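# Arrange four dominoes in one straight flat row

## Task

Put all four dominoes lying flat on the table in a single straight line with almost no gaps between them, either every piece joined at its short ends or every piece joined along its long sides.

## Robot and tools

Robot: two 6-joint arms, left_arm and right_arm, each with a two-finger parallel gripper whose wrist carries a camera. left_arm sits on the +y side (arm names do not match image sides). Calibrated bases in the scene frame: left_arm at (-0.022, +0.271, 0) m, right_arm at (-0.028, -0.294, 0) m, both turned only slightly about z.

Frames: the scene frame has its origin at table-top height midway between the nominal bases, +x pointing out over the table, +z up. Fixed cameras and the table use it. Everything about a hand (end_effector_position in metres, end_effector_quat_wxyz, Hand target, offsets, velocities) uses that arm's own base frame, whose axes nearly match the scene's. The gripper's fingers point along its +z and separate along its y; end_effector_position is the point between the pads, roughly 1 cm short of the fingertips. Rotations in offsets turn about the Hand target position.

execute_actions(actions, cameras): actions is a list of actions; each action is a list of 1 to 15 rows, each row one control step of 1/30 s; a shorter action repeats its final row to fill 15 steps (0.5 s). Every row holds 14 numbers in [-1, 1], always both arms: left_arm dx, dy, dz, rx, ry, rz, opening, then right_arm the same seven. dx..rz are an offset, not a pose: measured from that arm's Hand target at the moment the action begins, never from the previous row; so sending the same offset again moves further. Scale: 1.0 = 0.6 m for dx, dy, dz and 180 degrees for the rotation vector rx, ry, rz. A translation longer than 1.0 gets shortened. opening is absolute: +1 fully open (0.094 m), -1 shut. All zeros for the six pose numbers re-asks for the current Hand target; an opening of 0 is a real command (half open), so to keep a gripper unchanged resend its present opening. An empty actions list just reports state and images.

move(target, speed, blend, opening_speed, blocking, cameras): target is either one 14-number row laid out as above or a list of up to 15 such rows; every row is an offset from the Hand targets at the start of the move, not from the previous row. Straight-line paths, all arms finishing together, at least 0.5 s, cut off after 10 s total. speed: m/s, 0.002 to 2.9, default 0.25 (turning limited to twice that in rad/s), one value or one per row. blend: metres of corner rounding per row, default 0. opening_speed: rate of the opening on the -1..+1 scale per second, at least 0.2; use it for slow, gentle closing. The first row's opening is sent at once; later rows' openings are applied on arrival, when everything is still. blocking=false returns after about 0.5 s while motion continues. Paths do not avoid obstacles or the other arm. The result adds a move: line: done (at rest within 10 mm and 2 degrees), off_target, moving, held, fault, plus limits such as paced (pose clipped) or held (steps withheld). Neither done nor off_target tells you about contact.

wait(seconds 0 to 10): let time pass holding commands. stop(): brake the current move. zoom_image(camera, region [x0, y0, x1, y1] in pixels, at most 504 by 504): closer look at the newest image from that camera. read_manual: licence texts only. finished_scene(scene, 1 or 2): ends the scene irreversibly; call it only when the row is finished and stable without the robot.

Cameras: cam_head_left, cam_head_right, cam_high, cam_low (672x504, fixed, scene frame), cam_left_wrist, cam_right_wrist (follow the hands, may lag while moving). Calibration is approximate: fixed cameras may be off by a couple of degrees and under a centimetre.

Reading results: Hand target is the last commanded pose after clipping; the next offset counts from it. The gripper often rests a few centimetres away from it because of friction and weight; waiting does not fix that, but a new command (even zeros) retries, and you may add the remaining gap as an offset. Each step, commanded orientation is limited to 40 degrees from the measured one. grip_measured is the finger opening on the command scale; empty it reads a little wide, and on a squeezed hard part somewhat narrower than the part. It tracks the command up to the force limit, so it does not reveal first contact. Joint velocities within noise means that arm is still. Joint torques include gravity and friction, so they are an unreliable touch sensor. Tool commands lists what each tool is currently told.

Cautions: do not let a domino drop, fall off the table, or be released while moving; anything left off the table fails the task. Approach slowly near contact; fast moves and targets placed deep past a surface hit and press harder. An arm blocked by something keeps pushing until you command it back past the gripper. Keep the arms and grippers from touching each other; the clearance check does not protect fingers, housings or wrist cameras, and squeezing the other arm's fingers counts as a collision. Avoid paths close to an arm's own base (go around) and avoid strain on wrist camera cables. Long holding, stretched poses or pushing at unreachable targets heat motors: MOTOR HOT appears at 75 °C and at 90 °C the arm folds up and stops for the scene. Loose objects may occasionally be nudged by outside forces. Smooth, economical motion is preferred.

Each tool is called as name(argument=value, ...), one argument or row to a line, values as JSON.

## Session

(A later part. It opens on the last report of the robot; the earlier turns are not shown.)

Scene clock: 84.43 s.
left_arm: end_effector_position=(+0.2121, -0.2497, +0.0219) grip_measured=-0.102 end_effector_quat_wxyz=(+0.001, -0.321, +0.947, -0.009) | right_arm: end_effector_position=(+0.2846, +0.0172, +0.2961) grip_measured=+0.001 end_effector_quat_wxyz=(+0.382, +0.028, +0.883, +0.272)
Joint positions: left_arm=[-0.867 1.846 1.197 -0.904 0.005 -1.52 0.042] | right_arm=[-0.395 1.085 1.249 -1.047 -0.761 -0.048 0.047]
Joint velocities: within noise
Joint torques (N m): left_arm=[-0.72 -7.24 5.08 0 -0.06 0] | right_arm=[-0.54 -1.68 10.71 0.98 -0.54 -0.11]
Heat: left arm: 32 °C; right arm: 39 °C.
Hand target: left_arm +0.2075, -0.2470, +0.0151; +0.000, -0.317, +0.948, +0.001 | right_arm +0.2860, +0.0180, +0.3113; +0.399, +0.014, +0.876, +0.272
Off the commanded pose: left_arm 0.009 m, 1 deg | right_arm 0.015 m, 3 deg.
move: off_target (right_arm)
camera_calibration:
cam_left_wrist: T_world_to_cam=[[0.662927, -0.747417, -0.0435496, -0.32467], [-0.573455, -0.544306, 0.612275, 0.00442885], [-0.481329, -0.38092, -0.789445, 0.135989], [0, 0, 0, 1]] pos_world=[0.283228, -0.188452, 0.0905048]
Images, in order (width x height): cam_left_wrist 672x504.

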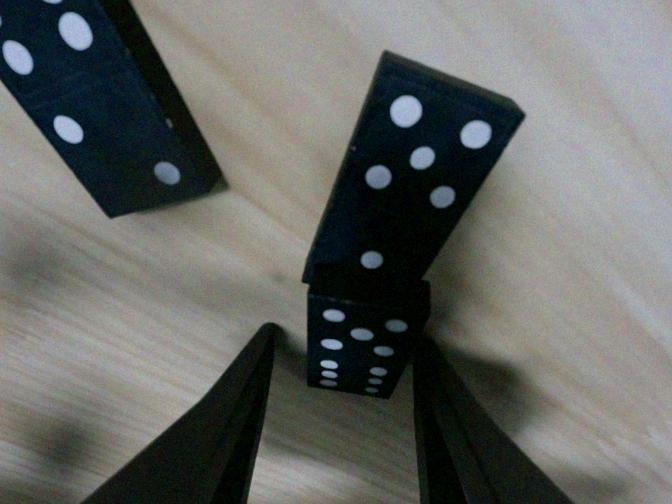

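move(
  target=[0.006,-0.0065,0.006,0,0,0,-0.1,0,0,0,0,0,0,0],
  cameras=["cam_left_wrist"],
  speed=0.05,
)

Scene clock: 87.07 s.
left_arm: end_effector_position=(+0.2121, -0.2497, +0.0219) grip_measured=-0.102 end_effector_quat_wxyz=(+0.001, -0.321, +0.947, -0.009) | right_arm: end_effector_position=(+0.2846, +0.0172, +0.2961) grip_measured=+0.001 end_effector_quat_wxyz=(+0.382, +0.028, +0.883, +0.272)
Joint positions: left_arm=[-0.867 1.846 1.197 -0.904 0.005 -1.52 0.042] | right_arm=[-0.395 1.085 1.249 -1.047 -0.761 -0.048 0.047]
Joint velocities: within noise
Joint torques (N m): left_arm=[-0.66 -6.37 8.09 -0.21 -0.06 0] | right_arm=[-0.5 -1.81 10.8 0.98 -0.53 -0.09]
Heat: left arm: 32 °C; right arm: 39 °C.
Hand target: left_arm +0.2111, -0.2509, +0.0187; +0.000, -0.317, +0.948, +0.001 | right_arm +0.2860, +0.0180, +0.3113; +0.399, +0.014, +0.876, +0.272
Off the commanded pose: left_arm 0.004 m, 1 deg | right_arm 0.015 m, 3 deg.
move: off_target (right_arm)
camera_calibration:
cam_left_wrist: T_world_to_cam=[[0.662927, -0.747417, -0.0435496, -0.32467], [-0.573455, -0.544306, 0.612275, 0.00442885], [-0.481329, -0.38092, -0.789445, 0.135989], [0, 0, 0, 1]] pos_world=[0.283228, -0.188452, 0.0905048]
Images, in order (width x height): cam_left_wrist 672x504.

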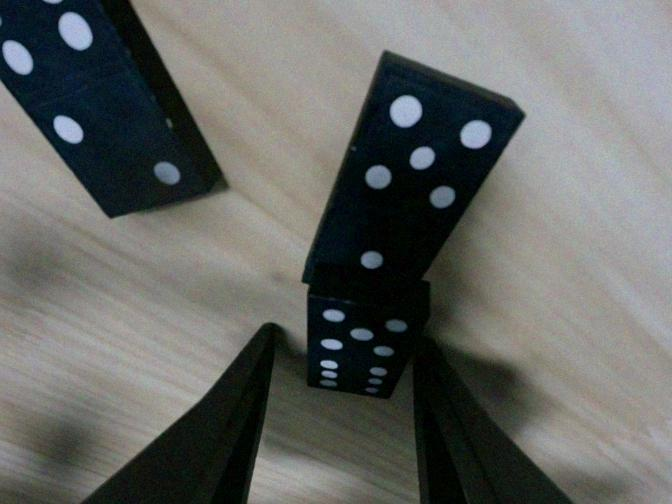

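move(
  target=[0.003,-0.004,0.025,0,0,0,-0.1,0,0,0,0,0,0,0],
  cameras=["cam_left_wrist"],
  speed=0.05,
)

move(
  target=[0,0,-0.024,0,0,0,-0.1,0,0,0,0,0,0,0],
  cameras=["cam_left_wrist"],
  speed=0.05,
)

Scene clock: 90.10 s.
left_arm: end_effector_position=(+0.2143, -0.2523, +0.0329) grip_measured=-0.102 end_effector_quat_wxyz=(+0.000, -0.321, +0.947, -0.007) | right_arm: end_effector_position=(+0.2846, +0.0172, +0.2961) grip_measured=+0.001 end_effector_quat_wxyz=(+0.382, +0.028, +0.883, +0.272)
Joint positions: left_arm=[-0.867 1.846 1.245 -0.955 0.005 -1.52 0.042] | right_arm=[-0.395 1.085 1.249 -1.047 -0.761 -0.048 0.047]
Joint velocities: within noise
Joint torques (N m): left_arm=[-0.69 -7.21 8.46 -0.34 -0.06 0] | right_arm=[-0.5 -1.83 10.76 0.97 -0.55 -0.11]
Heat: left arm: 32 °C; right arm: 39 °C.
Hand target: left_arm +0.2130, -0.2533, +0.0338; +0.000, -0.317, +0.948, +0.000 | right_arm +0.2860, +0.0180, +0.3113; +0.399, +0.014, +0.876, +0.272
Off the commanded pose: left_arm 0.002 m, 1 deg | right_arm 0.015 m, 3 deg.
move: off_target (right_arm)
camera_calibration:
cam_left_wrist: T_world_to_cam=[[0.662845, -0.747233, -0.0477373, -0.327407], [-0.571761, -0.546293, 0.612089, -0.00329667], [-0.483452, -0.378426, -0.789347, 0.145831], [0, 0, 0, 1]] pos_world=[0.285638, -0.191264, 0.1015]
Images, in order (width x height): cam_left_wrist 672x504.

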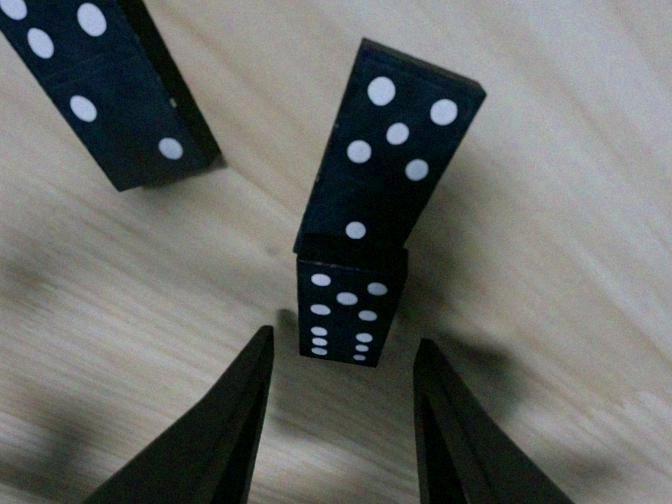

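Scene clock: 91.03 s.
left_arm: end_effector_position=(+0.2187, -0.2576, +0.0331) grip_measured=-0.102 end_effector_quat_wxyz=(+0.005, -0.321, +0.947, -0.020) | right_arm: end_effector_position=(+0.2846, +0.0172, +0.2961) grip_measured=+0.001 end_effector_quat_wxyz=(+0.382, +0.028, +0.883, +0.272)
Joint positions: left_arm=[-0.867 1.846 1.245 -0.928 0.005 -1.52 0.042] | right_arm=[-0.395 1.085 1.249 -1.047 -0.761 -0.048 0.047]
Joint velocities: within noise
Joint torques (N m): left_arm=[-0.68 -5.96 5.41 -0.05 -0.06 0] | right_arm=[-0.5 -1.8 10.67 0.99 -0.54 -0.11]
Heat: left arm: 32 °C; right arm: 39 °C.
Hand target: left_arm +0.2129, -0.2533, +0.0194; +0.000, -0.317, +0.948, +0.001 | right_arm +0.2860, +0.0180, +0.3113; +0.399, +0.014, +0.876, +0.272
Off the commanded pose: left_arm 0.016 m, 2 deg | right_arm 0.015 m, 3 deg.
move: off_target (left_arm, right_arm)
camera_calibration:
cam_left_wrist: T_world_to_cam=[[0.663478, -0.747921, -0.0203033, -0.335506], [-0.582622, -0.533487, 0.613142, 0.00191295], [-0.469413, -0.394977, -0.789712, 0.138805], [0, 0, 0, 1]] pos_world=[0.288872, -0.195086, 0.101631]
Images, in order (width x height): cam_left_wrist 672x504.

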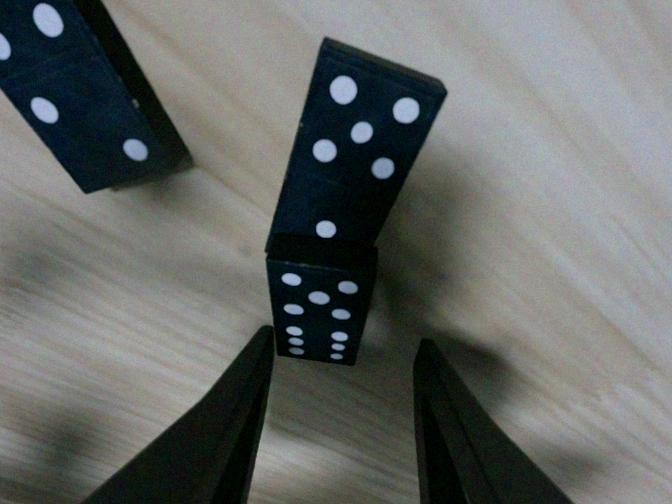

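move(
  target=[-0.005,0.005,-0.012,0,0,0,-0.1,0,0,0,0,0,0,0],
  cameras=["cam_left_wrist"],
  speed=0.05,
)

Scene clock: 93.43 s.
left_arm: end_effector_position=(+0.2151, -0.2546, +0.0243) grip_measured=-0.102 end_effector_quat_wxyz=(+0.004, -0.319, +0.947, -0.018) | right_arm: end_effector_position=(+0.2846, +0.0172, +0.2961) grip_measured=+0.001 end_effector_quat_wxyz=(+0.382, +0.028, +0.883, +0.272)
Joint positions: left_arm=[-0.87 1.846 1.207 -0.895 0.005 -1.52 0.042] | right_arm=[-0.395 1.085 1.249 -1.047 -0.761 -0.048 0.047]
Joint velocities: within noise
Joint torques (N m): left_arm=[-0.58 -6.08 5.44 0.03 -0.06 -0.01] | right_arm=[-0.49 -1.72 10.8 0.99 -0.53 -0.11]
Heat: left arm: 32 °C; right arm: 39 °C.
Hand target: left_arm +0.2099, -0.2503, +0.0121; +0.000, -0.317, +0.948, +0.001 | right_arm +0.2860, +0.0180, +0.3113; +0.399, +0.014, +0.876, +0.272
Off the commanded pose: left_arm 0.014 m, 2 deg | right_arm 0.015 m, 3 deg.
move: off_target (left_arm, right_arm)
camera_calibration:
cam_left_wrist: T_world_to_cam=[[0.661409, -0.749613, -0.0248758, -0.33088], [-0.582233, -0.534067, 0.613007, 0.00650146], [-0.472803, -0.390965, -0.789686, 0.133145], [0, 0, 0, 1]] pos_world=[0.285584, -0.192505, 0.0929261]
Images, in order (width x height): cam_left_wrist 672x504.

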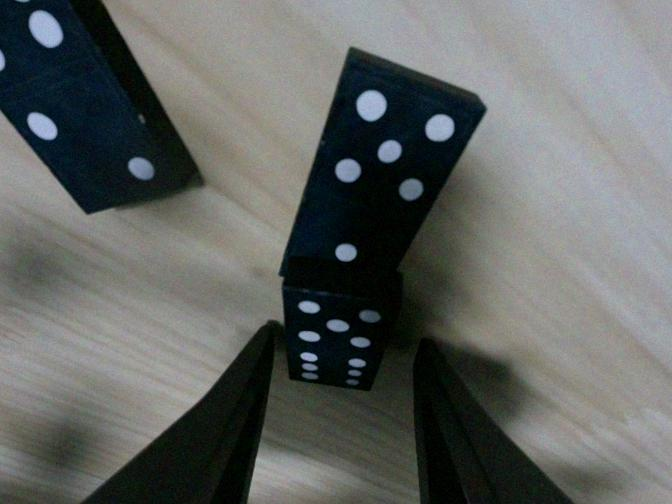

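Well centred now. Close.

move(
  target=[0,0,0.003,0,0,0,-0.56,0,0,0,0,0,0,0],
  cameras=["cam_left_wrist","cam_low"],
  opening_speed=0.3,
)

zoom_image(
  camera="cam_low",
  region=[430, 170, 600, 270],
)

Scene clock: 96.67 s.
left_arm: end_effector_position=(+0.2152, -0.2548, +0.0243) grip_measured=-0.504 end_effector_quat_wxyz=(+0.005, -0.319, +0.947, -0.018) | right_arm: end_effector_position=(+0.2846, +0.0172, +0.2961) grip_measured=+0.001 end_effector_quat_wxyz=(+0.382, +0.027, +0.883, +0.272)
Joint positions: left_arm=[-0.87 1.846 1.207 -0.894 0.005 -1.52 0.023] | right_arm=[-0.395 1.085 1.249 -1.047 -0.761 -0.048 0.047]
Joint velocities: within noise
Joint torques (N m): left_arm=[-0.58 -6.26 5.81 -0.08 -0.06 -0.01] | right_arm=[-0.55 -1.7 10.89 0.98 -0.52 -0.09]
Heat: left arm: 32 °C; right arm: 39 °C.
Hand target: left_arm +0.2099, -0.2504, +0.0139; +0.000, -0.317, +0.948, +0.000 | right_arm +0.2860, +0.0180, +0.3113; +0.399, +0.013, +0.876, +0.272
Off the commanded pose: left_arm 0.012 m, 2 deg | right_arm 0.015 m, 3 deg.
move: off_target (left_arm, right_arm)
camera_calibration:
cam_left_wrist: T_world_to_cam=[[0.661388, -0.749656, -0.0241242, -0.331091], [-0.582571, -0.533703, 0.613002, 0.00667284], [-0.472416, -0.391378, -0.789713, 0.132966], [0, 0, 0, 1]] pos_world=[0.285682, -0.192603, 0.092927]
Images, in order (width x height): cam_low 672x504, cam_left_wrist 672x504.

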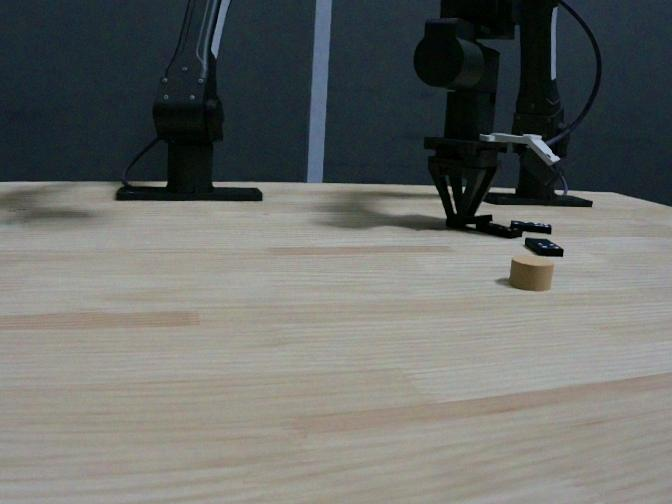

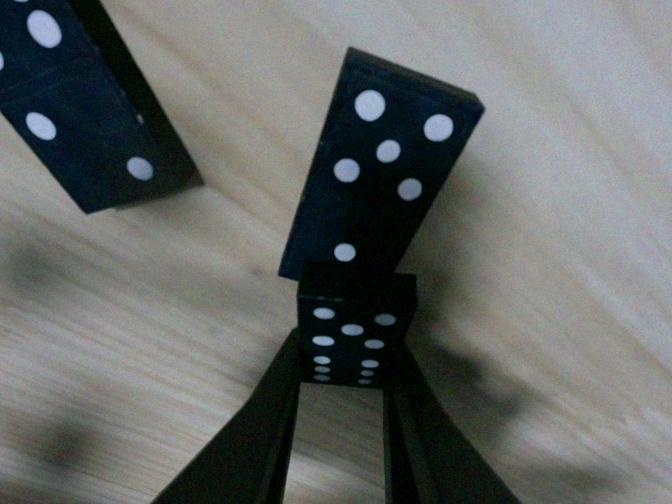

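Scaled by 2.965 from the camera's 672x504 image, which has a finer 960x720 frame.

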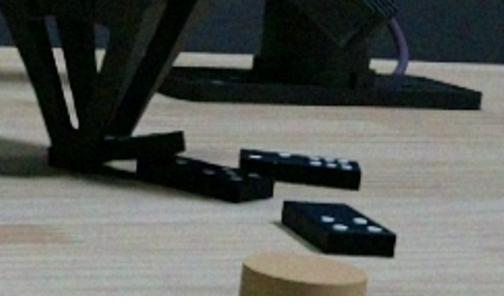

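move(
  target=[-0.045,-0.037,0.002,0,0,0,-0.56,0,0,0,0,0,0,0],
  cameras=["cam_left_wrist","cam_low"],
  speed=0.05,
)

zoom_image(
  camera="cam_low",
  region=[430, 170, 600, 270],
)

Scene clock: 100.37 s.
left_arm: end_effector_position=(+0.1859, -0.2768, +0.0243) grip_measured=-0.505 end_effector_quat_wxyz=(+0.003, -0.315, +0.949, -0.019) | right_arm: end_effector_position=(+0.2846, +0.0172, +0.2961) grip_measured=+0.001 end_effector_quat_wxyz=(+0.382, +0.027, +0.883, +0.272)
Joint positions: left_arm=[-0.98 1.846 1.207 -0.894 0.005 -1.621 0.023] | right_arm=[-0.395 1.085 1.249 -1.047 -0.761 -0.048 0.047]
Joint velocities: within noise
Joint torques (N m): left_arm=[-0.32 -6.01 6.63 -0.14 -0.06 -0.05] | right_arm=[-0.35 -1.66 10.71 0.97 -0.54 -0.11]
Heat: left arm: 32 °C; right arm: 39 °C.
Hand target: left_arm +0.1829, -0.2726, +0.0151; +0.000, -0.317, +0.948, +0.000 | right_arm +0.2860, +0.0180, +0.3113; +0.399, +0.013, +0.876, +0.272
Off the commanded pose: left_arm 0.011 m, 2 deg | right_arm 0.015 m, 3 deg.
move: off_target (left_arm, right_arm)
camera_calibration:
cam_left_wrist: T_world_to_cam=[[0.654375, -0.755759, -0.0249387, -0.328648], [-0.585395, -0.52719, 0.615941, -0.0198838], [-0.478651, -0.388458, -0.787397, 0.112355], [0, 0, 0, 1]] pos_world=[0.257198, -0.215216, 0.0925189]
Images, in order (width x height): cam_low 672x504, cam_left_wrist 672x504.

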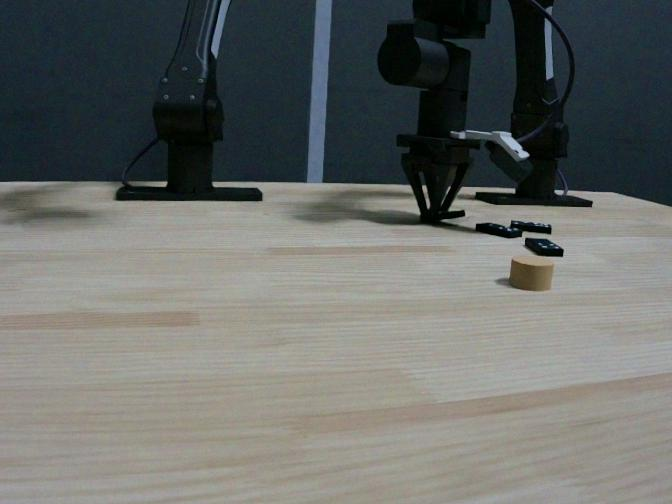

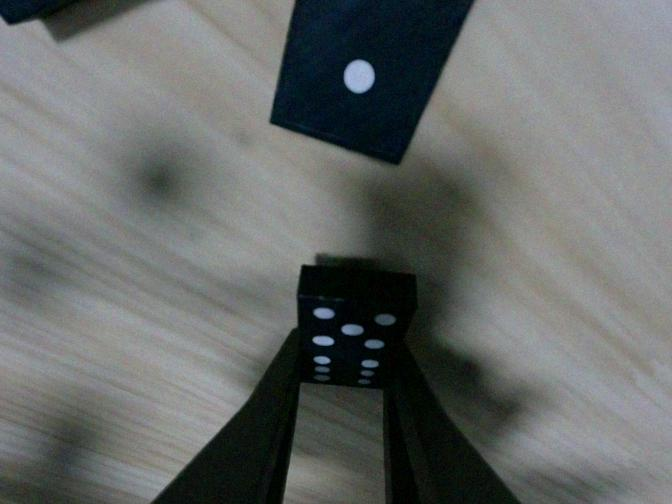

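Scaled by 2.965 from the camera's 672x504 image, which has a finer 960x720 frame.

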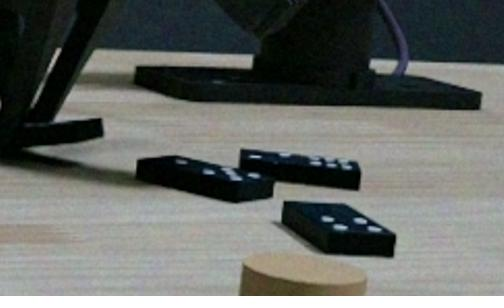

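move(
  target=[0,0,0,0,0,0,-0.2,0,0,0,0,0,0,0],
  cameras=[],
  opening_speed=0.3,
)

move(
  target=[
    [0,0,0.15,0,0,0,-0.2,0,0,0,0,0,0,0],
    [0.228,0.071,0.24,0,0,-0.2055,-0.1,0,0,0,0,0,0,0],
  ],
  cameras=["cam_left_wrist"],
  speed=0.2,
)

zoom_image(
  camera="cam_left_wrist",
  region=[150, 100, 500, 400],
)

Scene clock: 104.53 s.
left_arm: end_effector_position=(+0.1859, -0.2768, +0.0243) grip_measured=-0.202 end_effector_quat_wxyz=(+0.003, -0.315, +0.949, -0.019) | right_arm: end_effector_position=(+0.2846, +0.0172, +0.2961) grip_measured=+0.001 end_effector_quat_wxyz=(+0.382, +0.027, +0.883, +0.272)
Joint positions: left_arm=[-0.98 1.846 1.207 -0.894 0.005 -1.621 0.037] | right_arm=[-0.395 1.085 1.249 -1.047 -0.761 -0.048 0.047]
Joint velocities: within noise
Joint torques (N m): left_arm=[-0.32 -6.01 6.63 -0.13 -0.06 -0.06] | right_arm=[-0.43 -1.73 10.77 1.03 -0.56 -0.1]
Heat: left arm: 32 °C; right arm: 39 °C.
Hand target: left_arm +0.1829, -0.2726, +0.0151; +0.000, -0.317, +0.948, +0.000 | right_arm +0.2860, +0.0180, +0.3113; +0.399, +0.013, +0.876, +0.272
Off the commanded pose: left_arm 0.011 m, 2 deg | right_arm 0.015 m, 3 deg.
move: off_target (left_arm, right_arm)
No camera images: "cameras" was empty.

Scene clock: 108.00 s.
left_arm: end_effector_position=(+0.3173, -0.2298, +0.1660) grip_measured=-0.102 end_effector_quat_wxyz=(+0.009, -0.001, +1.000, -0.010) | right_arm: end_effector_position=(+0.2846, +0.0172, +0.2961) grip_measured=+0.001 end_effector_quat_wxyz=(+0.382, +0.027, +0.883, +0.272)
Joint positions: left_arm=[-0.627 2.048 2.062 -1.558 0.006 -0.629 0.042] | right_arm=[-0.395 1.085 1.249 -1.047 -0.761 -0.048 0.047]
Joint velocities: within noise
Joint torques (N m): left_arm=[-0.01 -7.57 9.02 -0.22 -0.08 0.04] | right_arm=[-0.44 -1.69 10.71 0.97 -0.53 -0.1]
Heat: left arm: 32 °C; right arm: 39 °C.
Hand target: left_arm +0.3197, -0.2299, +0.1590; +0.000, +0.000, +1.000, +0.001 | right_arm +0.2860, +0.0180, +0.3113; +0.399, +0.013, +0.876, +0.272
Off the commanded pose: left_arm 0.007 m, 2 deg | right_arm 0.015 m, 3 deg.
move: off_target (right_arm)
camera_calibration:
cam_left_wrist: T_world_to_cam=[[0.0765691, -0.996255, -0.0401626, -0.244981], [-0.799049, -0.0854059, 0.595169, 0.167298], [-0.59637, -0.0134797, -0.802596, 0.43105], [0, 0, 0, 1]] pos_world=[0.409503, -0.223965, 0.236549]
Images, in order (width x height): cam_left_wrist 672x504.

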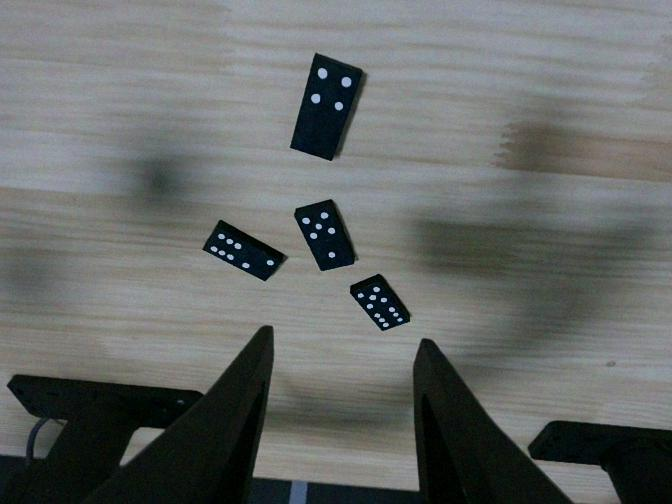

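Scaled by 1.440 from the camera's 672x504 image, which has a finer 960x720 frame.

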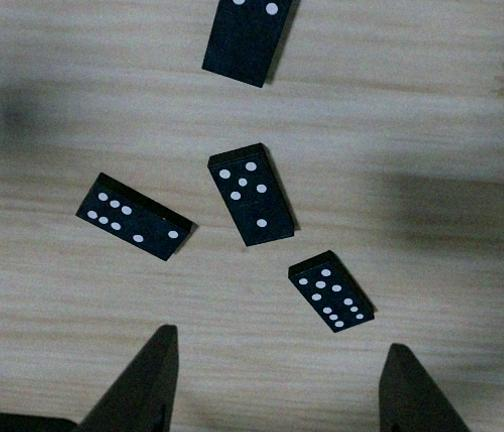

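move(
  target=[-0.1055,0.0145,-0.19,0,0,0.1278,-0.1,0,0,0,0,0,0,0],
  cameras=["cam_left_wrist"],
  speed=0.15,
)

Scene clock: 122.37 s.
left_arm: end_effector_position=(+0.2573, -0.2210, +0.0389) grip_measured=-0.102 end_effector_quat_wxyz=(-0.010, -0.198, +0.980, +0.008) | right_arm: end_effector_position=(+0.2846, +0.0172, +0.2961) grip_measured=+0.001 end_effector_quat_wxyz=(+0.382, +0.027, +0.883, +0.272)
Joint positions: left_arm=[-0.709 1.902 1.344 -1.037 0.006 -1.109 0.042] | right_arm=[-0.395 1.085 1.249 -1.047 -0.761 -0.048 0.047]
Joint velocities: within noise
Joint torques (N m): left_arm=[-0.46 -10.74 5.5 -0.1 -0.07 -0.1] | right_arm=[-0.47 -1.69 10.77 1 -0.56 -0.09]
Heat: left arm: 33 °C; right arm: 39 °C.
Hand target: left_arm +0.2564, -0.2212, +0.0450; +0.000, -0.199, +0.980, +0.000 | right_arm +0.2860, +0.0180, +0.3113; +0.399, +0.013, +0.876, +0.272
Off the commanded pose: left_arm 0.006 m, 1 deg | right_arm 0.015 m, 3 deg.
move: off_target (right_arm)
camera_calibration:
cam_left_wrist: T_world_to_cam=[[0.452539, -0.887998, -0.081655, -0.307874], [-0.675962, -0.401316, 0.618078, 0.0933828], [-0.581622, -0.224508, -0.781865, 0.242235], [0, 0, 0, 1]] pos_world=[0.343338, -0.181532, 0.106538]
Images, in order (width x height): cam_left_wrist 672x504.

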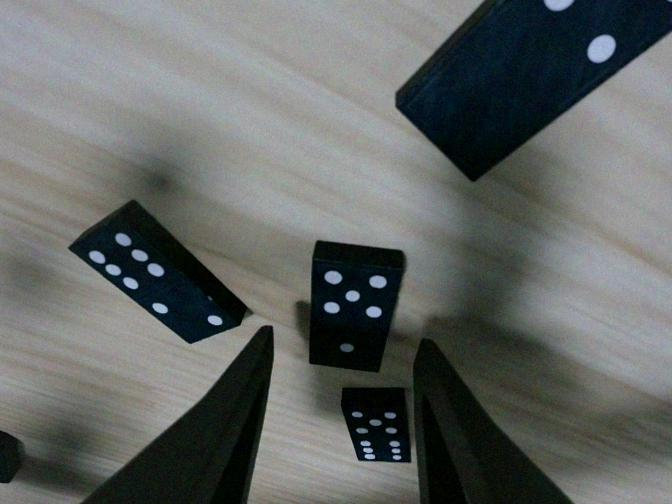

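move(
  target=[-0.004,-0.002,-0.049,0,0,0,-0.1,0,0,0,0,0,0,0],
  cameras=["cam_left_wrist","cam_low"],
  speed=0.06,
)

Scene clock: 128.27 s.
left_arm: end_effector_position=(+0.2548, -0.2212, +0.0222) grip_measured=-0.102 end_effector_quat_wxyz=(-0.004, -0.199, +0.980, +0.001) | right_arm: end_effector_position=(+0.2846, +0.0172, +0.2961) grip_measured=+0.001 end_effector_quat_wxyz=(+0.382, +0.027, +0.883, +0.272)
Joint positions: left_arm=[-0.715 1.902 1.273 -0.949 0.006 -1.115 0.042] | right_arm=[-0.395 1.085 1.249 -1.047 -0.761 -0.048 0.047]
Joint velocities: within noise
Joint torques (N m): left_arm=[-0.66 -7.99 4.85 0.22 -0.07 -0.08] | right_arm=[-0.5 -1.74 10.81 0.98 -0.56 -0.1]
Heat: left arm: 33 °C; right arm: 39 °C.
Hand target: left_arm +0.2540, -0.2224, +0.0156; +0.000, -0.199, +0.980, +0.000 | right_arm +0.2860, +0.0180, +0.3113; +0.399, +0.013, +0.876, +0.272
Off the commanded pose: left_arm 0.007 m, 1 deg | right_arm 0.015 m, 3 deg.
move: off_target (right_arm)
camera_calibration:
cam_left_wrist: T_world_to_cam=[[0.454829, -0.888163, -0.0655476, -0.309273], [-0.683592, -0.395347, 0.613517, 0.105258], [-0.570817, -0.234238, -0.786957, 0.222785], [0, 0, 0, 1]] pos_world=[0.339789, -0.180887, 0.0904723]
Images, in order (width x height): cam_low 672x504, cam_left_wrist 672x504.

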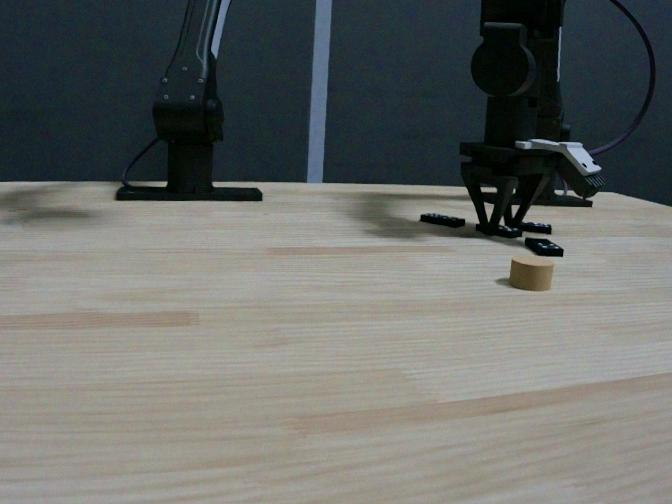

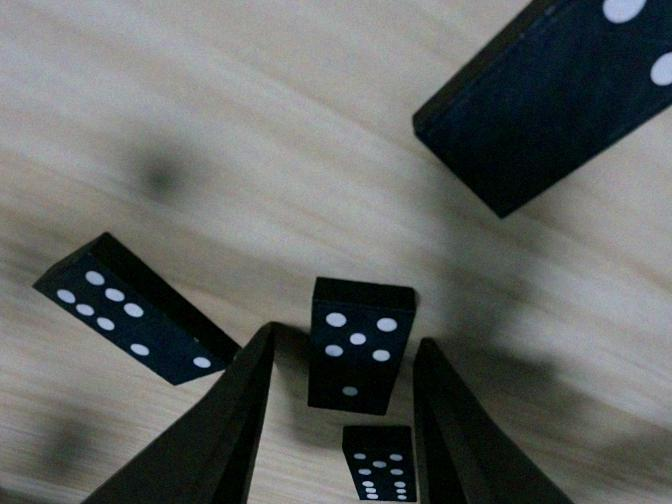

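move(
  target=[0,0,0,0,0,0,-0.6,0,0,0,0,0,0,0],
  cameras=[],
  opening_speed=0.3,
)

move(
  target=[0,0,0.055,0,0,0,-0.6,0,0,0,0,0,0,0],
  cameras=["cam_left_wrist","cam_low"],
  speed=0.1,
)

zoom_image(
  camera="cam_low",
  region=[410, 170, 580, 270],
)

Scene clock: 132.33 s.
left_arm: end_effector_position=(+0.2592, -0.2260, +0.0220) grip_measured=-0.506 end_effector_quat_wxyz=(+0.003, -0.199, +0.980, -0.010) | right_arm: end_effector_position=(+0.2846, +0.0172, +0.2961) grip_measured=+0.001 end_effector_quat_wxyz=(+0.382, +0.027, +0.883, +0.272)
Joint positions: left_arm=[-0.717 1.902 1.273 -0.922 0.006 -1.117 0.023] | right_arm=[-0.395 1.085 1.249 -1.047 -0.761 -0.048 0.047]
Joint velocities: within noise
Joint torques (N m): left_arm=[-0.5 -8.05 4.98 -0.02 -0.07 -0.06] | right_arm=[-0.44 -1.66 10.73 0.99 -0.55 -0.11]
Heat: left arm: 32 °C; right arm: 39 °C.
Hand target: left_arm +0.2540, -0.2225, +0.0157; +0.000, -0.199, +0.980, +0.000 | right_arm +0.2860, +0.0180, +0.3113; +0.399, +0.013, +0.876, +0.272
Off the commanded pose: left_arm 0.009 m, 1 deg | right_arm 0.015 m, 3 deg.
move: off_target (right_arm)
No camera images: "cameras" was empty.

Scene clock: 133.47 s.
left_arm: end_effector_position=(+0.2517, -0.2195, +0.0355) grip_measured=-0.506 end_effector_quat_wxyz=(-0.011, -0.199, +0.980, +0.009) | right_arm: end_effector_position=(+0.2846, +0.0172, +0.2961) grip_measured=+0.001 end_effector_quat_wxyz=(+0.382, +0.027, +0.883, +0.272)
Joint positions: left_arm=[-0.717 1.891 1.315 -1.023 0.006 -1.117 0.023] | right_arm=[-0.395 1.085 1.249 -1.047 -0.761 -0.048 0.047]
Joint velocities: within noise
Joint torques (N m): left_arm=[-0.49 -10.41 8.39 -0.33 -0.07 -0.06] | right_arm=[-0.54 -1.76 10.78 0.95 -0.56 -0.11]
Heat: left arm: 32 °C; right arm: 39 °C.
Hand target: left_arm +0.2540, -0.2224, +0.0486; +0.000, -0.199, +0.980, +0.000 | right_arm +0.2860, +0.0180, +0.3113; +0.399, +0.013, +0.876, +0.272
Off the commanded pose: left_arm 0.014 m, 2 deg | right_arm 0.015 m, 3 deg.
move: off_target (left_arm, right_arm)
camera_calibration:
cam_left_wrist: T_world_to_cam=[[0.452947, -0.887459, -0.0851768, -0.304163], [-0.673837, -0.403336, 0.619083, 0.0912816], [-0.583766, -0.223016, -0.780693, 0.237544], [0, 0, 0, 1]] pos_world=[0.337949, -0.180139, 0.10303]
Images, in order (width x height): cam_low 672x504, cam_left_wrist 672x504.

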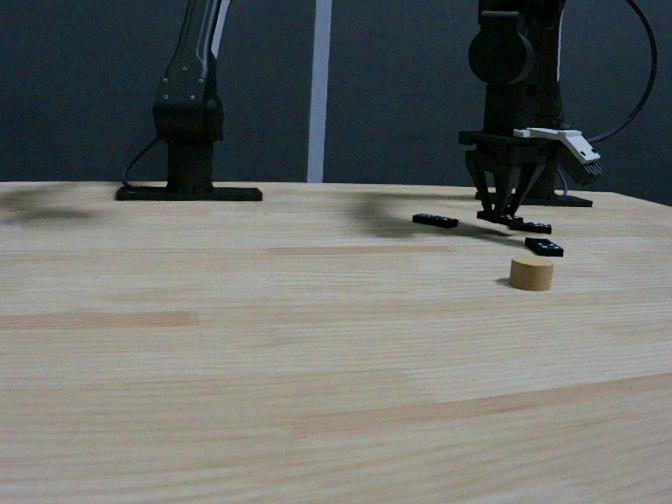

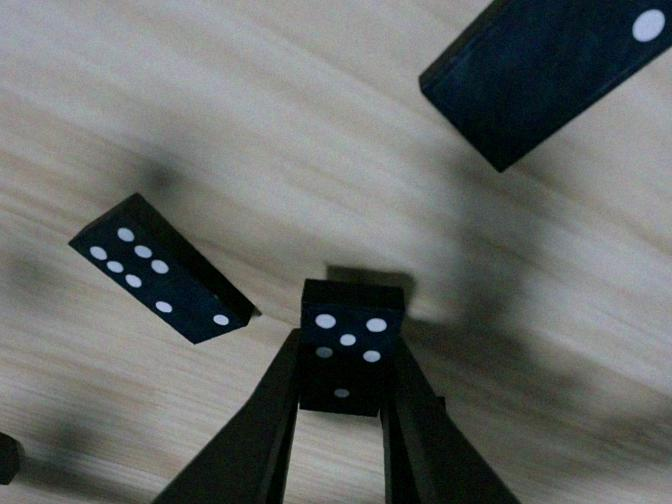

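Scaled by 2.965 from the camera's 672x504 image, which has a finer 960x720 frame.

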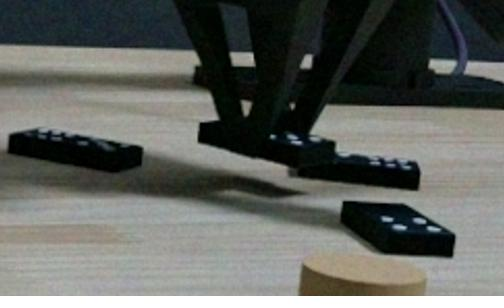

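move(
  target=[0.06,0.0335,0.008,0,0,-0.2017,-0.6,0,0,0,0,0,0,0],
  cameras=["cam_left_wrist","cam_low"],
  speed=0.1,
)

Scene clock: 139.27 s.
left_arm: end_effector_position=(+0.2865, -0.2041, +0.0566) grip_measured=-0.506 end_effector_quat_wxyz=(+0.006, +0.117, +0.993, -0.007) | right_arm: end_effector_position=(+0.2846, +0.0172, +0.2961) grip_measured=+0.001 end_effector_quat_wxyz=(+0.382, +0.027, +0.883, +0.272)
Joint positions: left_arm=[-0.619 1.891 1.402 -1.065 0.006 -0.385 0.023] | right_arm=[-0.395 1.085 1.249 -1.047 -0.761 -0.048 0.047]
Joint velocities: within noise
Joint torques (N m): left_arm=[0.5 -6.79 8.99 -0.2 -0.08 0.08] | right_arm=[-0.39 -1.73 10.66 1 -0.53 -0.11]
Heat: left arm: 33 °C; right arm: 39 °C.
Hand target: left_arm +0.2900, -0.2023, +0.0534; +0.000, +0.116, +0.993, +0.000 | right_arm +0.2860, +0.0180, +0.3113; +0.399, +0.013, +0.876, +0.272
Off the commanded pose: left_arm 0.005 m, 1 deg | right_arm 0.015 m, 3 deg.
move: off_target (right_arm)
camera_calibration:
cam_left_wrist: T_world_to_cam=[[-0.159465, -0.986022, -0.0482837, -0.151186], [-0.795584, 0.0994012, 0.597634, 0.246488], [-0.584481, 0.133715, -0.800314, 0.35179], [0, 0, 0, 1]] pos_world=[0.377607, -0.220613, 0.126933]
Images, in order (width x height): cam_low 672x504, cam_left_wrist 672x504.

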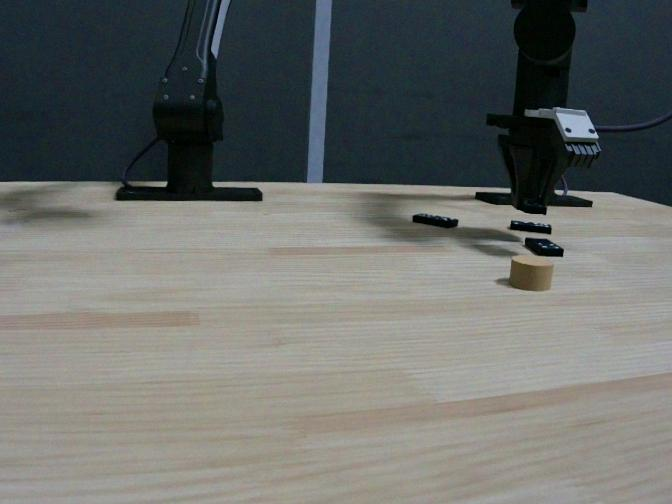

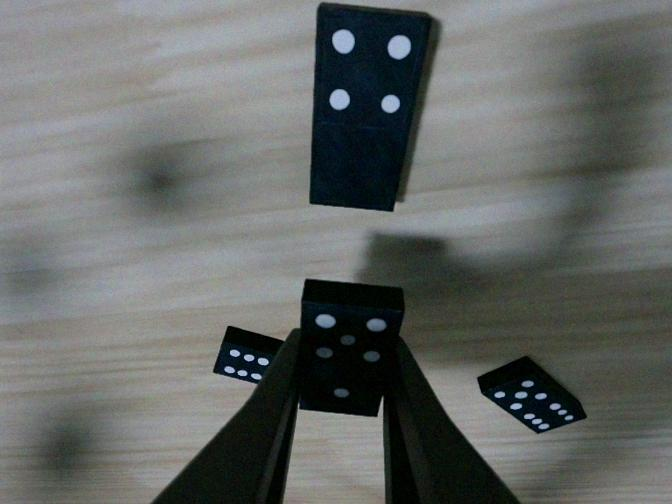

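move(
  target=[-0.002,0.0016,-0.056,0,0,0,-0.6,0,0,0,0,0,0,0],
  cameras=["cam_left_wrist","cam_low"],
  speed=0.06,
)

zoom_image(
  camera="cam_low",
  region=[430, 170, 600, 270],
)

Scene clock: 147.23 s.
left_arm: end_effector_position=(+0.2892, -0.2061, +0.0316) grip_measured=-0.506 end_effector_quat_wxyz=(+0.010, +0.117, +0.993, -0.009) | right_arm: end_effector_position=(+0.2846, +0.0172, +0.2961) grip_measured=+0.001 end_effector_quat_wxyz=(+0.382, +0.027, +0.883, +0.272)
Joint positions: left_arm=[-0.619 1.924 1.343 -0.965 0.006 -0.384 0.023] | right_arm=[-0.395 1.085 1.249 -1.047 -0.761 -0.048 0.047]
Joint velocities: within noise
Joint torques (N m): left_arm=[0.51 -6.87 5.81 0.08 -0.07 0.04] | right_arm=[-0.5 -1.66 10.69 0.97 -0.56 -0.13]
Heat: left arm: 33 °C; right arm: 39 °C.
Hand target: left_arm +0.2888, -0.2013, +0.0198; +0.000, +0.116, +0.993, +0.001 | right_arm +0.2860, +0.0180, +0.3113; +0.399, +0.013, +0.876, +0.272
Off the commanded pose: left_arm 0.013 m, 2 deg | right_arm 0.015 m, 3 deg.
move: off_target (left_arm, right_arm)
camera_calibration:
cam_left_wrist: T_world_to_cam=[[-0.159894, -0.986121, -0.0447162, -0.153869], [-0.799411, 0.102778, 0.591928, 0.265906], [-0.579117, 0.130392, -0.804749, 0.331567], [0, 0, 0, 1]] pos_world=[0.379982, -0.222297, 0.10255]
Images, in order (width x height): cam_low 672x504, cam_left_wrist 672x504.

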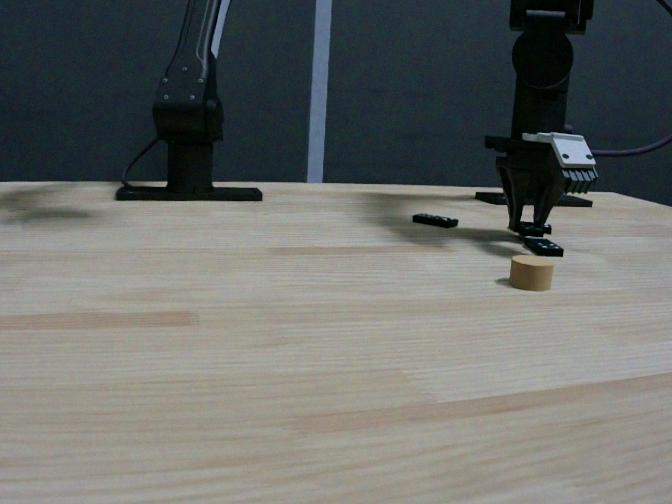

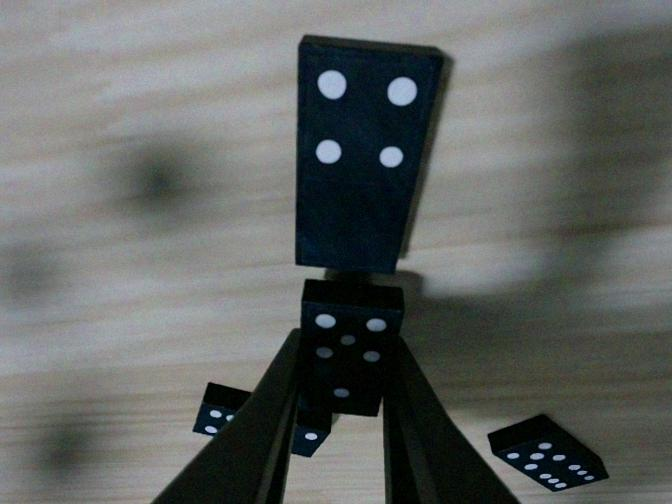

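Scaled by 2.965 from the camera's 672x504 image, which has a finer 960x720 frame.

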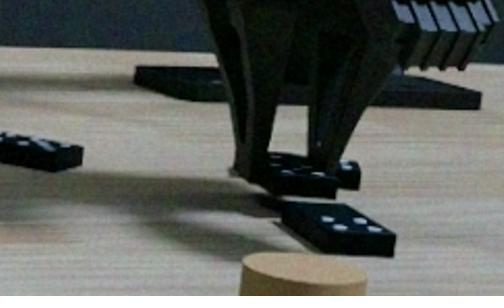

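move(
  target=[-0.006,0.005,-0.014,0,0,0,-0.6,0,0,0,0,0,0,0],
  cameras=["cam_left_wrist","cam_low"],
  speed=0.06,
)

zoom_image(
  camera="cam_low",
  region=[430, 170, 600, 270],
)

Scene clock: 152.70 s.
left_arm: end_effector_position=(+0.2855, -0.2034, +0.0227) grip_measured=-0.506 end_effector_quat_wxyz=(+0.007, +0.118, +0.993, -0.008) | right_arm: end_effector_position=(+0.2846, +0.0172, +0.2961) grip_measured=+0.001 end_effector_quat_wxyz=(+0.382, +0.027, +0.883, +0.272)
Joint positions: left_arm=[-0.619 1.924 1.305 -0.932 0.006 -0.383 0.023] | right_arm=[-0.395 1.085 1.249 -1.047 -0.761 -0.048 0.047]
Joint velocities: within noise
Joint torques (N m): left_arm=[0.61 -6.94 5.37 0.08 -0.09 0.05] | right_arm=[-0.46 -1.74 10.73 0.99 -0.58 -0.09]
Heat: left arm: 32 °C; right arm: 40 °C.
Hand target: left_arm +0.2852, -0.1984, +0.0114; +0.000, +0.116, +0.993, +0.000 | right_arm +0.2860, +0.0180, +0.3113; +0.399, +0.013, +0.876, +0.272
Off the commanded pose: left_arm 0.012 m, 1 deg | right_arm 0.015 m, 3 deg.
move: off_target (left_arm, right_arm)
camera_calibration:
cam_left_wrist: T_world_to_cam=[[-0.160868, -0.985855, -0.0470232, -0.151849], [-0.796716, 0.101589, 0.595754, 0.266754], [-0.58255, 0.133302, -0.801789, 0.323401], [0, 0, 0, 1]] pos_world=[0.376497, -0.21991, 0.0932388]
Images, in order (width x height): cam_low 672x504, cam_left_wrist 672x504.

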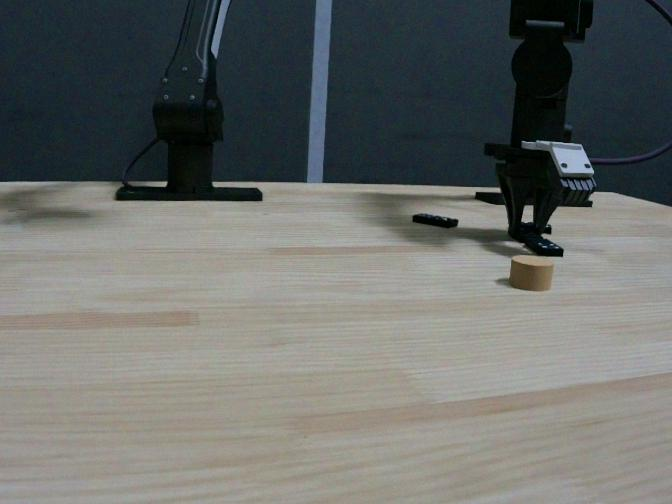

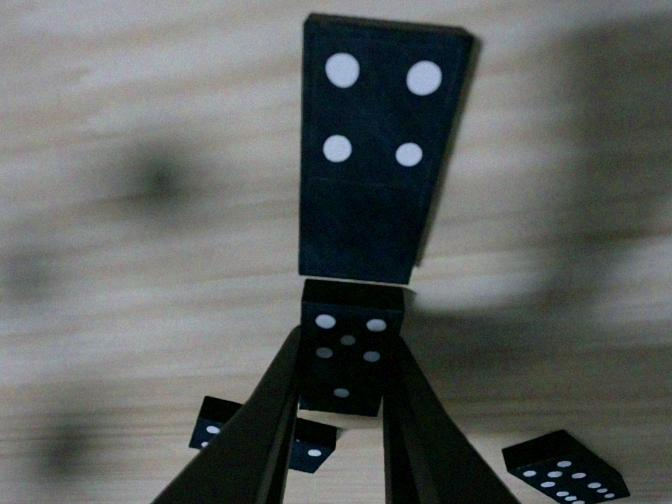

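Scaled by 2.965 from the camera's 672x504 image, which has a finer 960x720 frame.

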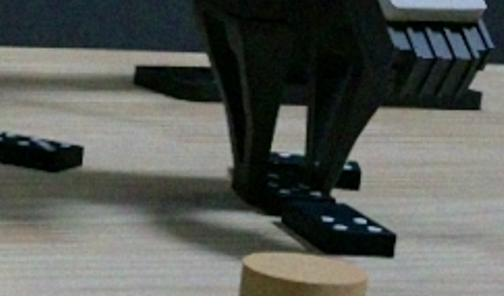

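move(
  target=[0.012,-0.003,-0.001,0,0,0,-0.6,0,0,0,0,0,0,0],
  cameras=["cam_left_wrist"],
  speed=0.04,
)

Scene clock: 157.30 s.
left_arm: end_effector_position=(+0.2878, -0.2024, +0.0225) grip_measured=-0.506 end_effector_quat_wxyz=(+0.008, +0.118, +0.993, -0.008) | right_arm: end_effector_position=(+0.2846, +0.0172, +0.2961) grip_measured=+0.001 end_effector_quat_wxyz=(+0.382, +0.027, +0.883, +0.272)
Joint positions: left_arm=[-0.613 1.928 1.311 -0.932 0.006 -0.376 0.023] | right_arm=[-0.395 1.085 1.249 -1.047 -0.761 -0.048 0.047]
Joint velocities: within noise
Joint torques (N m): left_arm=[0.75 -5.75 7.71 0.05 -0.08 0.06] | right_arm=[-0.38 -1.72 10.85 0.97 -0.58 -0.09]
Heat: left arm: 32 °C; right arm: 40 °C.
Hand target: left_arm +0.2925, -0.2001, +0.0109; +0.000, +0.116, +0.993, +0.000 | right_arm +0.2860, +0.0180, +0.3113; +0.399, +0.013, +0.876, +0.272
Off the commanded pose: left_arm 0.013 m, 1 deg | right_arm 0.015 m, 3 deg.
move: off_target (left_arm, right_arm)
camera_calibration:
cam_left_wrist: T_world_to_cam=[[-0.161585, -0.985747, -0.0468382, -0.150323], [-0.797093, 0.102384, 0.595113, 0.268987], [-0.581836, 0.133496, -0.802276, 0.324276], [0, 0, 0, 1]] pos_world=[0.378793, -0.21901, 0.0930405]
Images, in order (width x height): cam_left_wrist 672x504.

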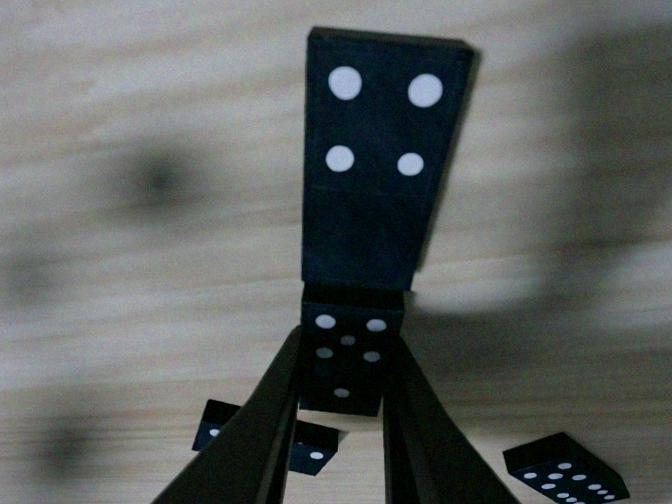

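move(
  target=[0.009,-0.003,0,0,0,0,-0.6,0,0,0,0,0,0,0],
  cameras=["cam_left_wrist"],
  speed=0.04,
)

zoom_image(
  camera="cam_left_wrist",
  region=[270, 240, 450, 420],
)

Scene clock: 160.13 s.
left_arm: end_effector_position=(+0.2939, -0.2042, +0.0227) grip_measured=-0.506 end_effector_quat_wxyz=(+0.009, +0.117, +0.993, -0.008) | right_arm: end_effector_position=(+0.2846, +0.0172, +0.2961) grip_measured=+0.001 end_effector_quat_wxyz=(+0.382, +0.027, +0.883, +0.272)
Joint positions: left_arm=[-0.607 1.947 1.338 -0.939 0.006 -0.372 0.023] | right_arm=[-0.395 1.085 1.249 -1.047 -0.761 -0.048 0.047]
Joint velocities: within noise
Joint torques (N m): left_arm=[0.64 -5.89 7.8 0.01 -0.08 0.05] | right_arm=[-0.55 -1.78 10.77 0.97 -0.53 -0.1]
Heat: left arm: 32 °C; right arm: 40 °C.
Hand target: left_arm +0.2979, -0.2019, +0.0109; +0.000, +0.116, +0.993, +0.001 | right_arm +0.2860, +0.0180, +0.3113; +0.399, +0.013, +0.876, +0.272
Off the commanded pose: left_arm 0.013 m, 1 deg | right_arm 0.015 m, 3 deg.
move: off_target (left_arm, right_arm)
camera_calibration:
cam_left_wrist: T_world_to_cam=[[-0.160319, -0.985997, -0.0459163, -0.151551], [-0.798369, 0.102176, 0.593436, 0.274209], [-0.580435, 0.131797, -0.80357, 0.327451], [0, 0, 0, 1]] pos_world=[0.384688, -0.220603, 0.0934455]
Images, in order (width x height): cam_left_wrist 672x504.

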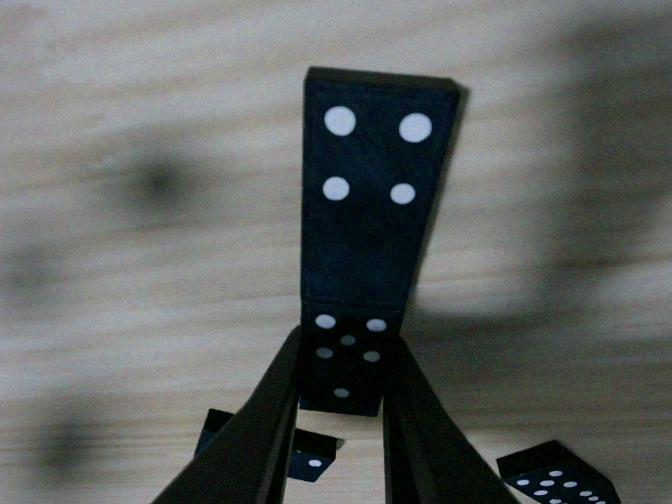

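Scaled by 2.800 from the camera's 672x504 image, which has a finer 960x720 frame.

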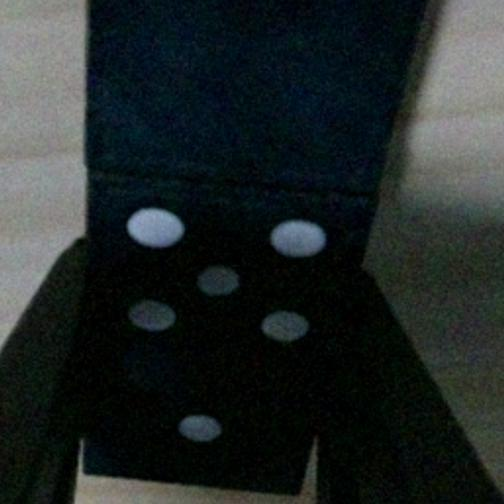

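move(
  target=[-0.004,0,0.006,0,0,0,-0.3,0,0,0,0,0,0,0],
  cameras=["cam_left_wrist"],
  opening_speed=0.2,
)

move(
  target=[0,0,0.08,0,0,0,-0.3,0,0,0,0,0,0,0],
  cameras=["cam_left_wrist"],
  speed=0.06,
)

Scene clock: 164.77 s.
left_arm: end_effector_position=(+0.2937, -0.2041, +0.0227) grip_measured=-0.302 end_effector_quat_wxyz=(+0.008, +0.117, +0.993, -0.008) | right_arm: end_effector_position=(+0.2846, +0.0172, +0.2961) grip_measured=+0.001 end_effector_quat_wxyz=(+0.382, +0.027, +0.883, +0.272)
Joint positions: left_arm=[-0.607 1.947 1.338 -0.939 0.006 -0.372 0.033] | right_arm=[-0.395 1.085 1.249 -1.047 -0.761 -0.048 0.047]
Joint velocities: within noise
Joint torques (N m): left_arm=[0.32 -6.68 7.66 -0.09 -0.08 0.01] | right_arm=[-0.4 -1.7 10.78 1 -0.57 -0.09]
Heat: left arm: 32 °C; right arm: 40 °C.
Hand target: left_arm +0.2955, -0.2019, +0.0145; +0.000, +0.116, +0.993, +0.001 | right_arm +0.2860, +0.0180, +0.3113; +0.399, +0.013, +0.876, +0.272
Off the commanded pose: left_arm 0.009 m, 1 deg | right_arm 0.015 m, 3 deg.
move: off_target (right_arm)
camera_calibration:
cam_left_wrist: T_world_to_cam=[[-0.160348, -0.985974, -0.0463071, -0.151422], [-0.798008, 0.101883, 0.593972, 0.273928], [-0.580923, 0.132196, -0.803152, 0.327536], [0, 0, 0, 1]] pos_world=[0.38459, -0.220505, 0.0933438]
Images, in order (width x height): cam_left_wrist 672x504.

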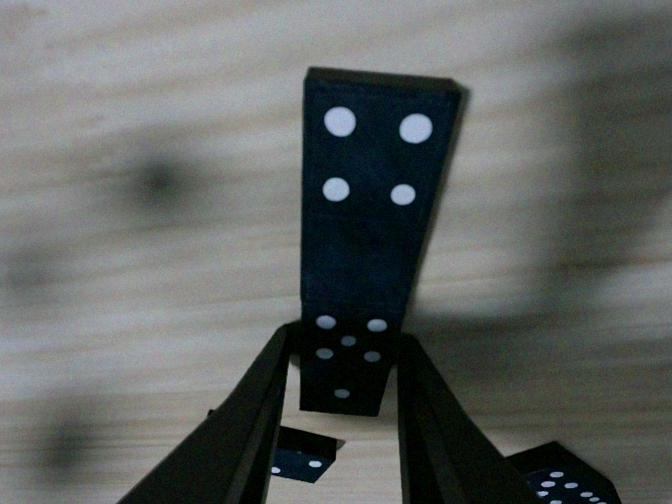

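Scene clock: 166.23 s.
left_arm: end_effector_position=(+0.2903, -0.2017, +0.0500) grip_measured=-0.302 end_effector_quat_wxyz=(-0.014, +0.117, +0.993, +0.004) | right_arm: end_effector_position=(+0.2846, +0.0172, +0.2961) grip_measured=+0.001 end_effector_quat_wxyz=(+0.382, +0.027, +0.883, +0.272)
Joint positions: left_arm=[-0.607 1.947 1.452 -1.105 0.006 -0.372 0.033] | right_arm=[-0.395 1.085 1.249 -1.047 -0.761 -0.048 0.047]
Joint velocities: within noise
Joint torques (N m): left_arm=[0.32 -10.66 8.69 -0.33 -0.08 0.01] | right_arm=[-0.4 -1.77 10.7 0.96 -0.54 -0.11]
Heat: left arm: 32 °C; right arm: 40 °C.
Hand target: left_arm +0.2955, -0.2019, +0.0625; +0.000, +0.116, +0.993, +0.000 | right_arm +0.2860, +0.0180, +0.3113; +0.399, +0.013, +0.876, +0.272
Off the commanded pose: left_arm 0.013 m, 2 deg | right_arm 0.015 m, 3 deg.
move: off_target (left_arm, right_arm)
camera_calibration:
cam_left_wrist: T_world_to_cam=[[-0.162851, -0.984279, -0.0683634, -0.146257], [-0.772145, 0.0840051, 0.629869, 0.241767], [-0.614224, 0.155361, -0.773687, 0.360104], [0, 0, 0, 1]] pos_world=[0.384045, -0.220213, 0.116328]
Images, in order (width x height): cam_left_wrist 672x504.

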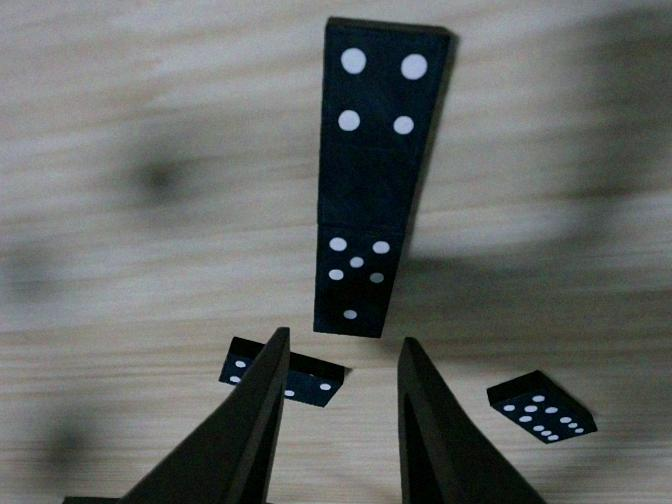

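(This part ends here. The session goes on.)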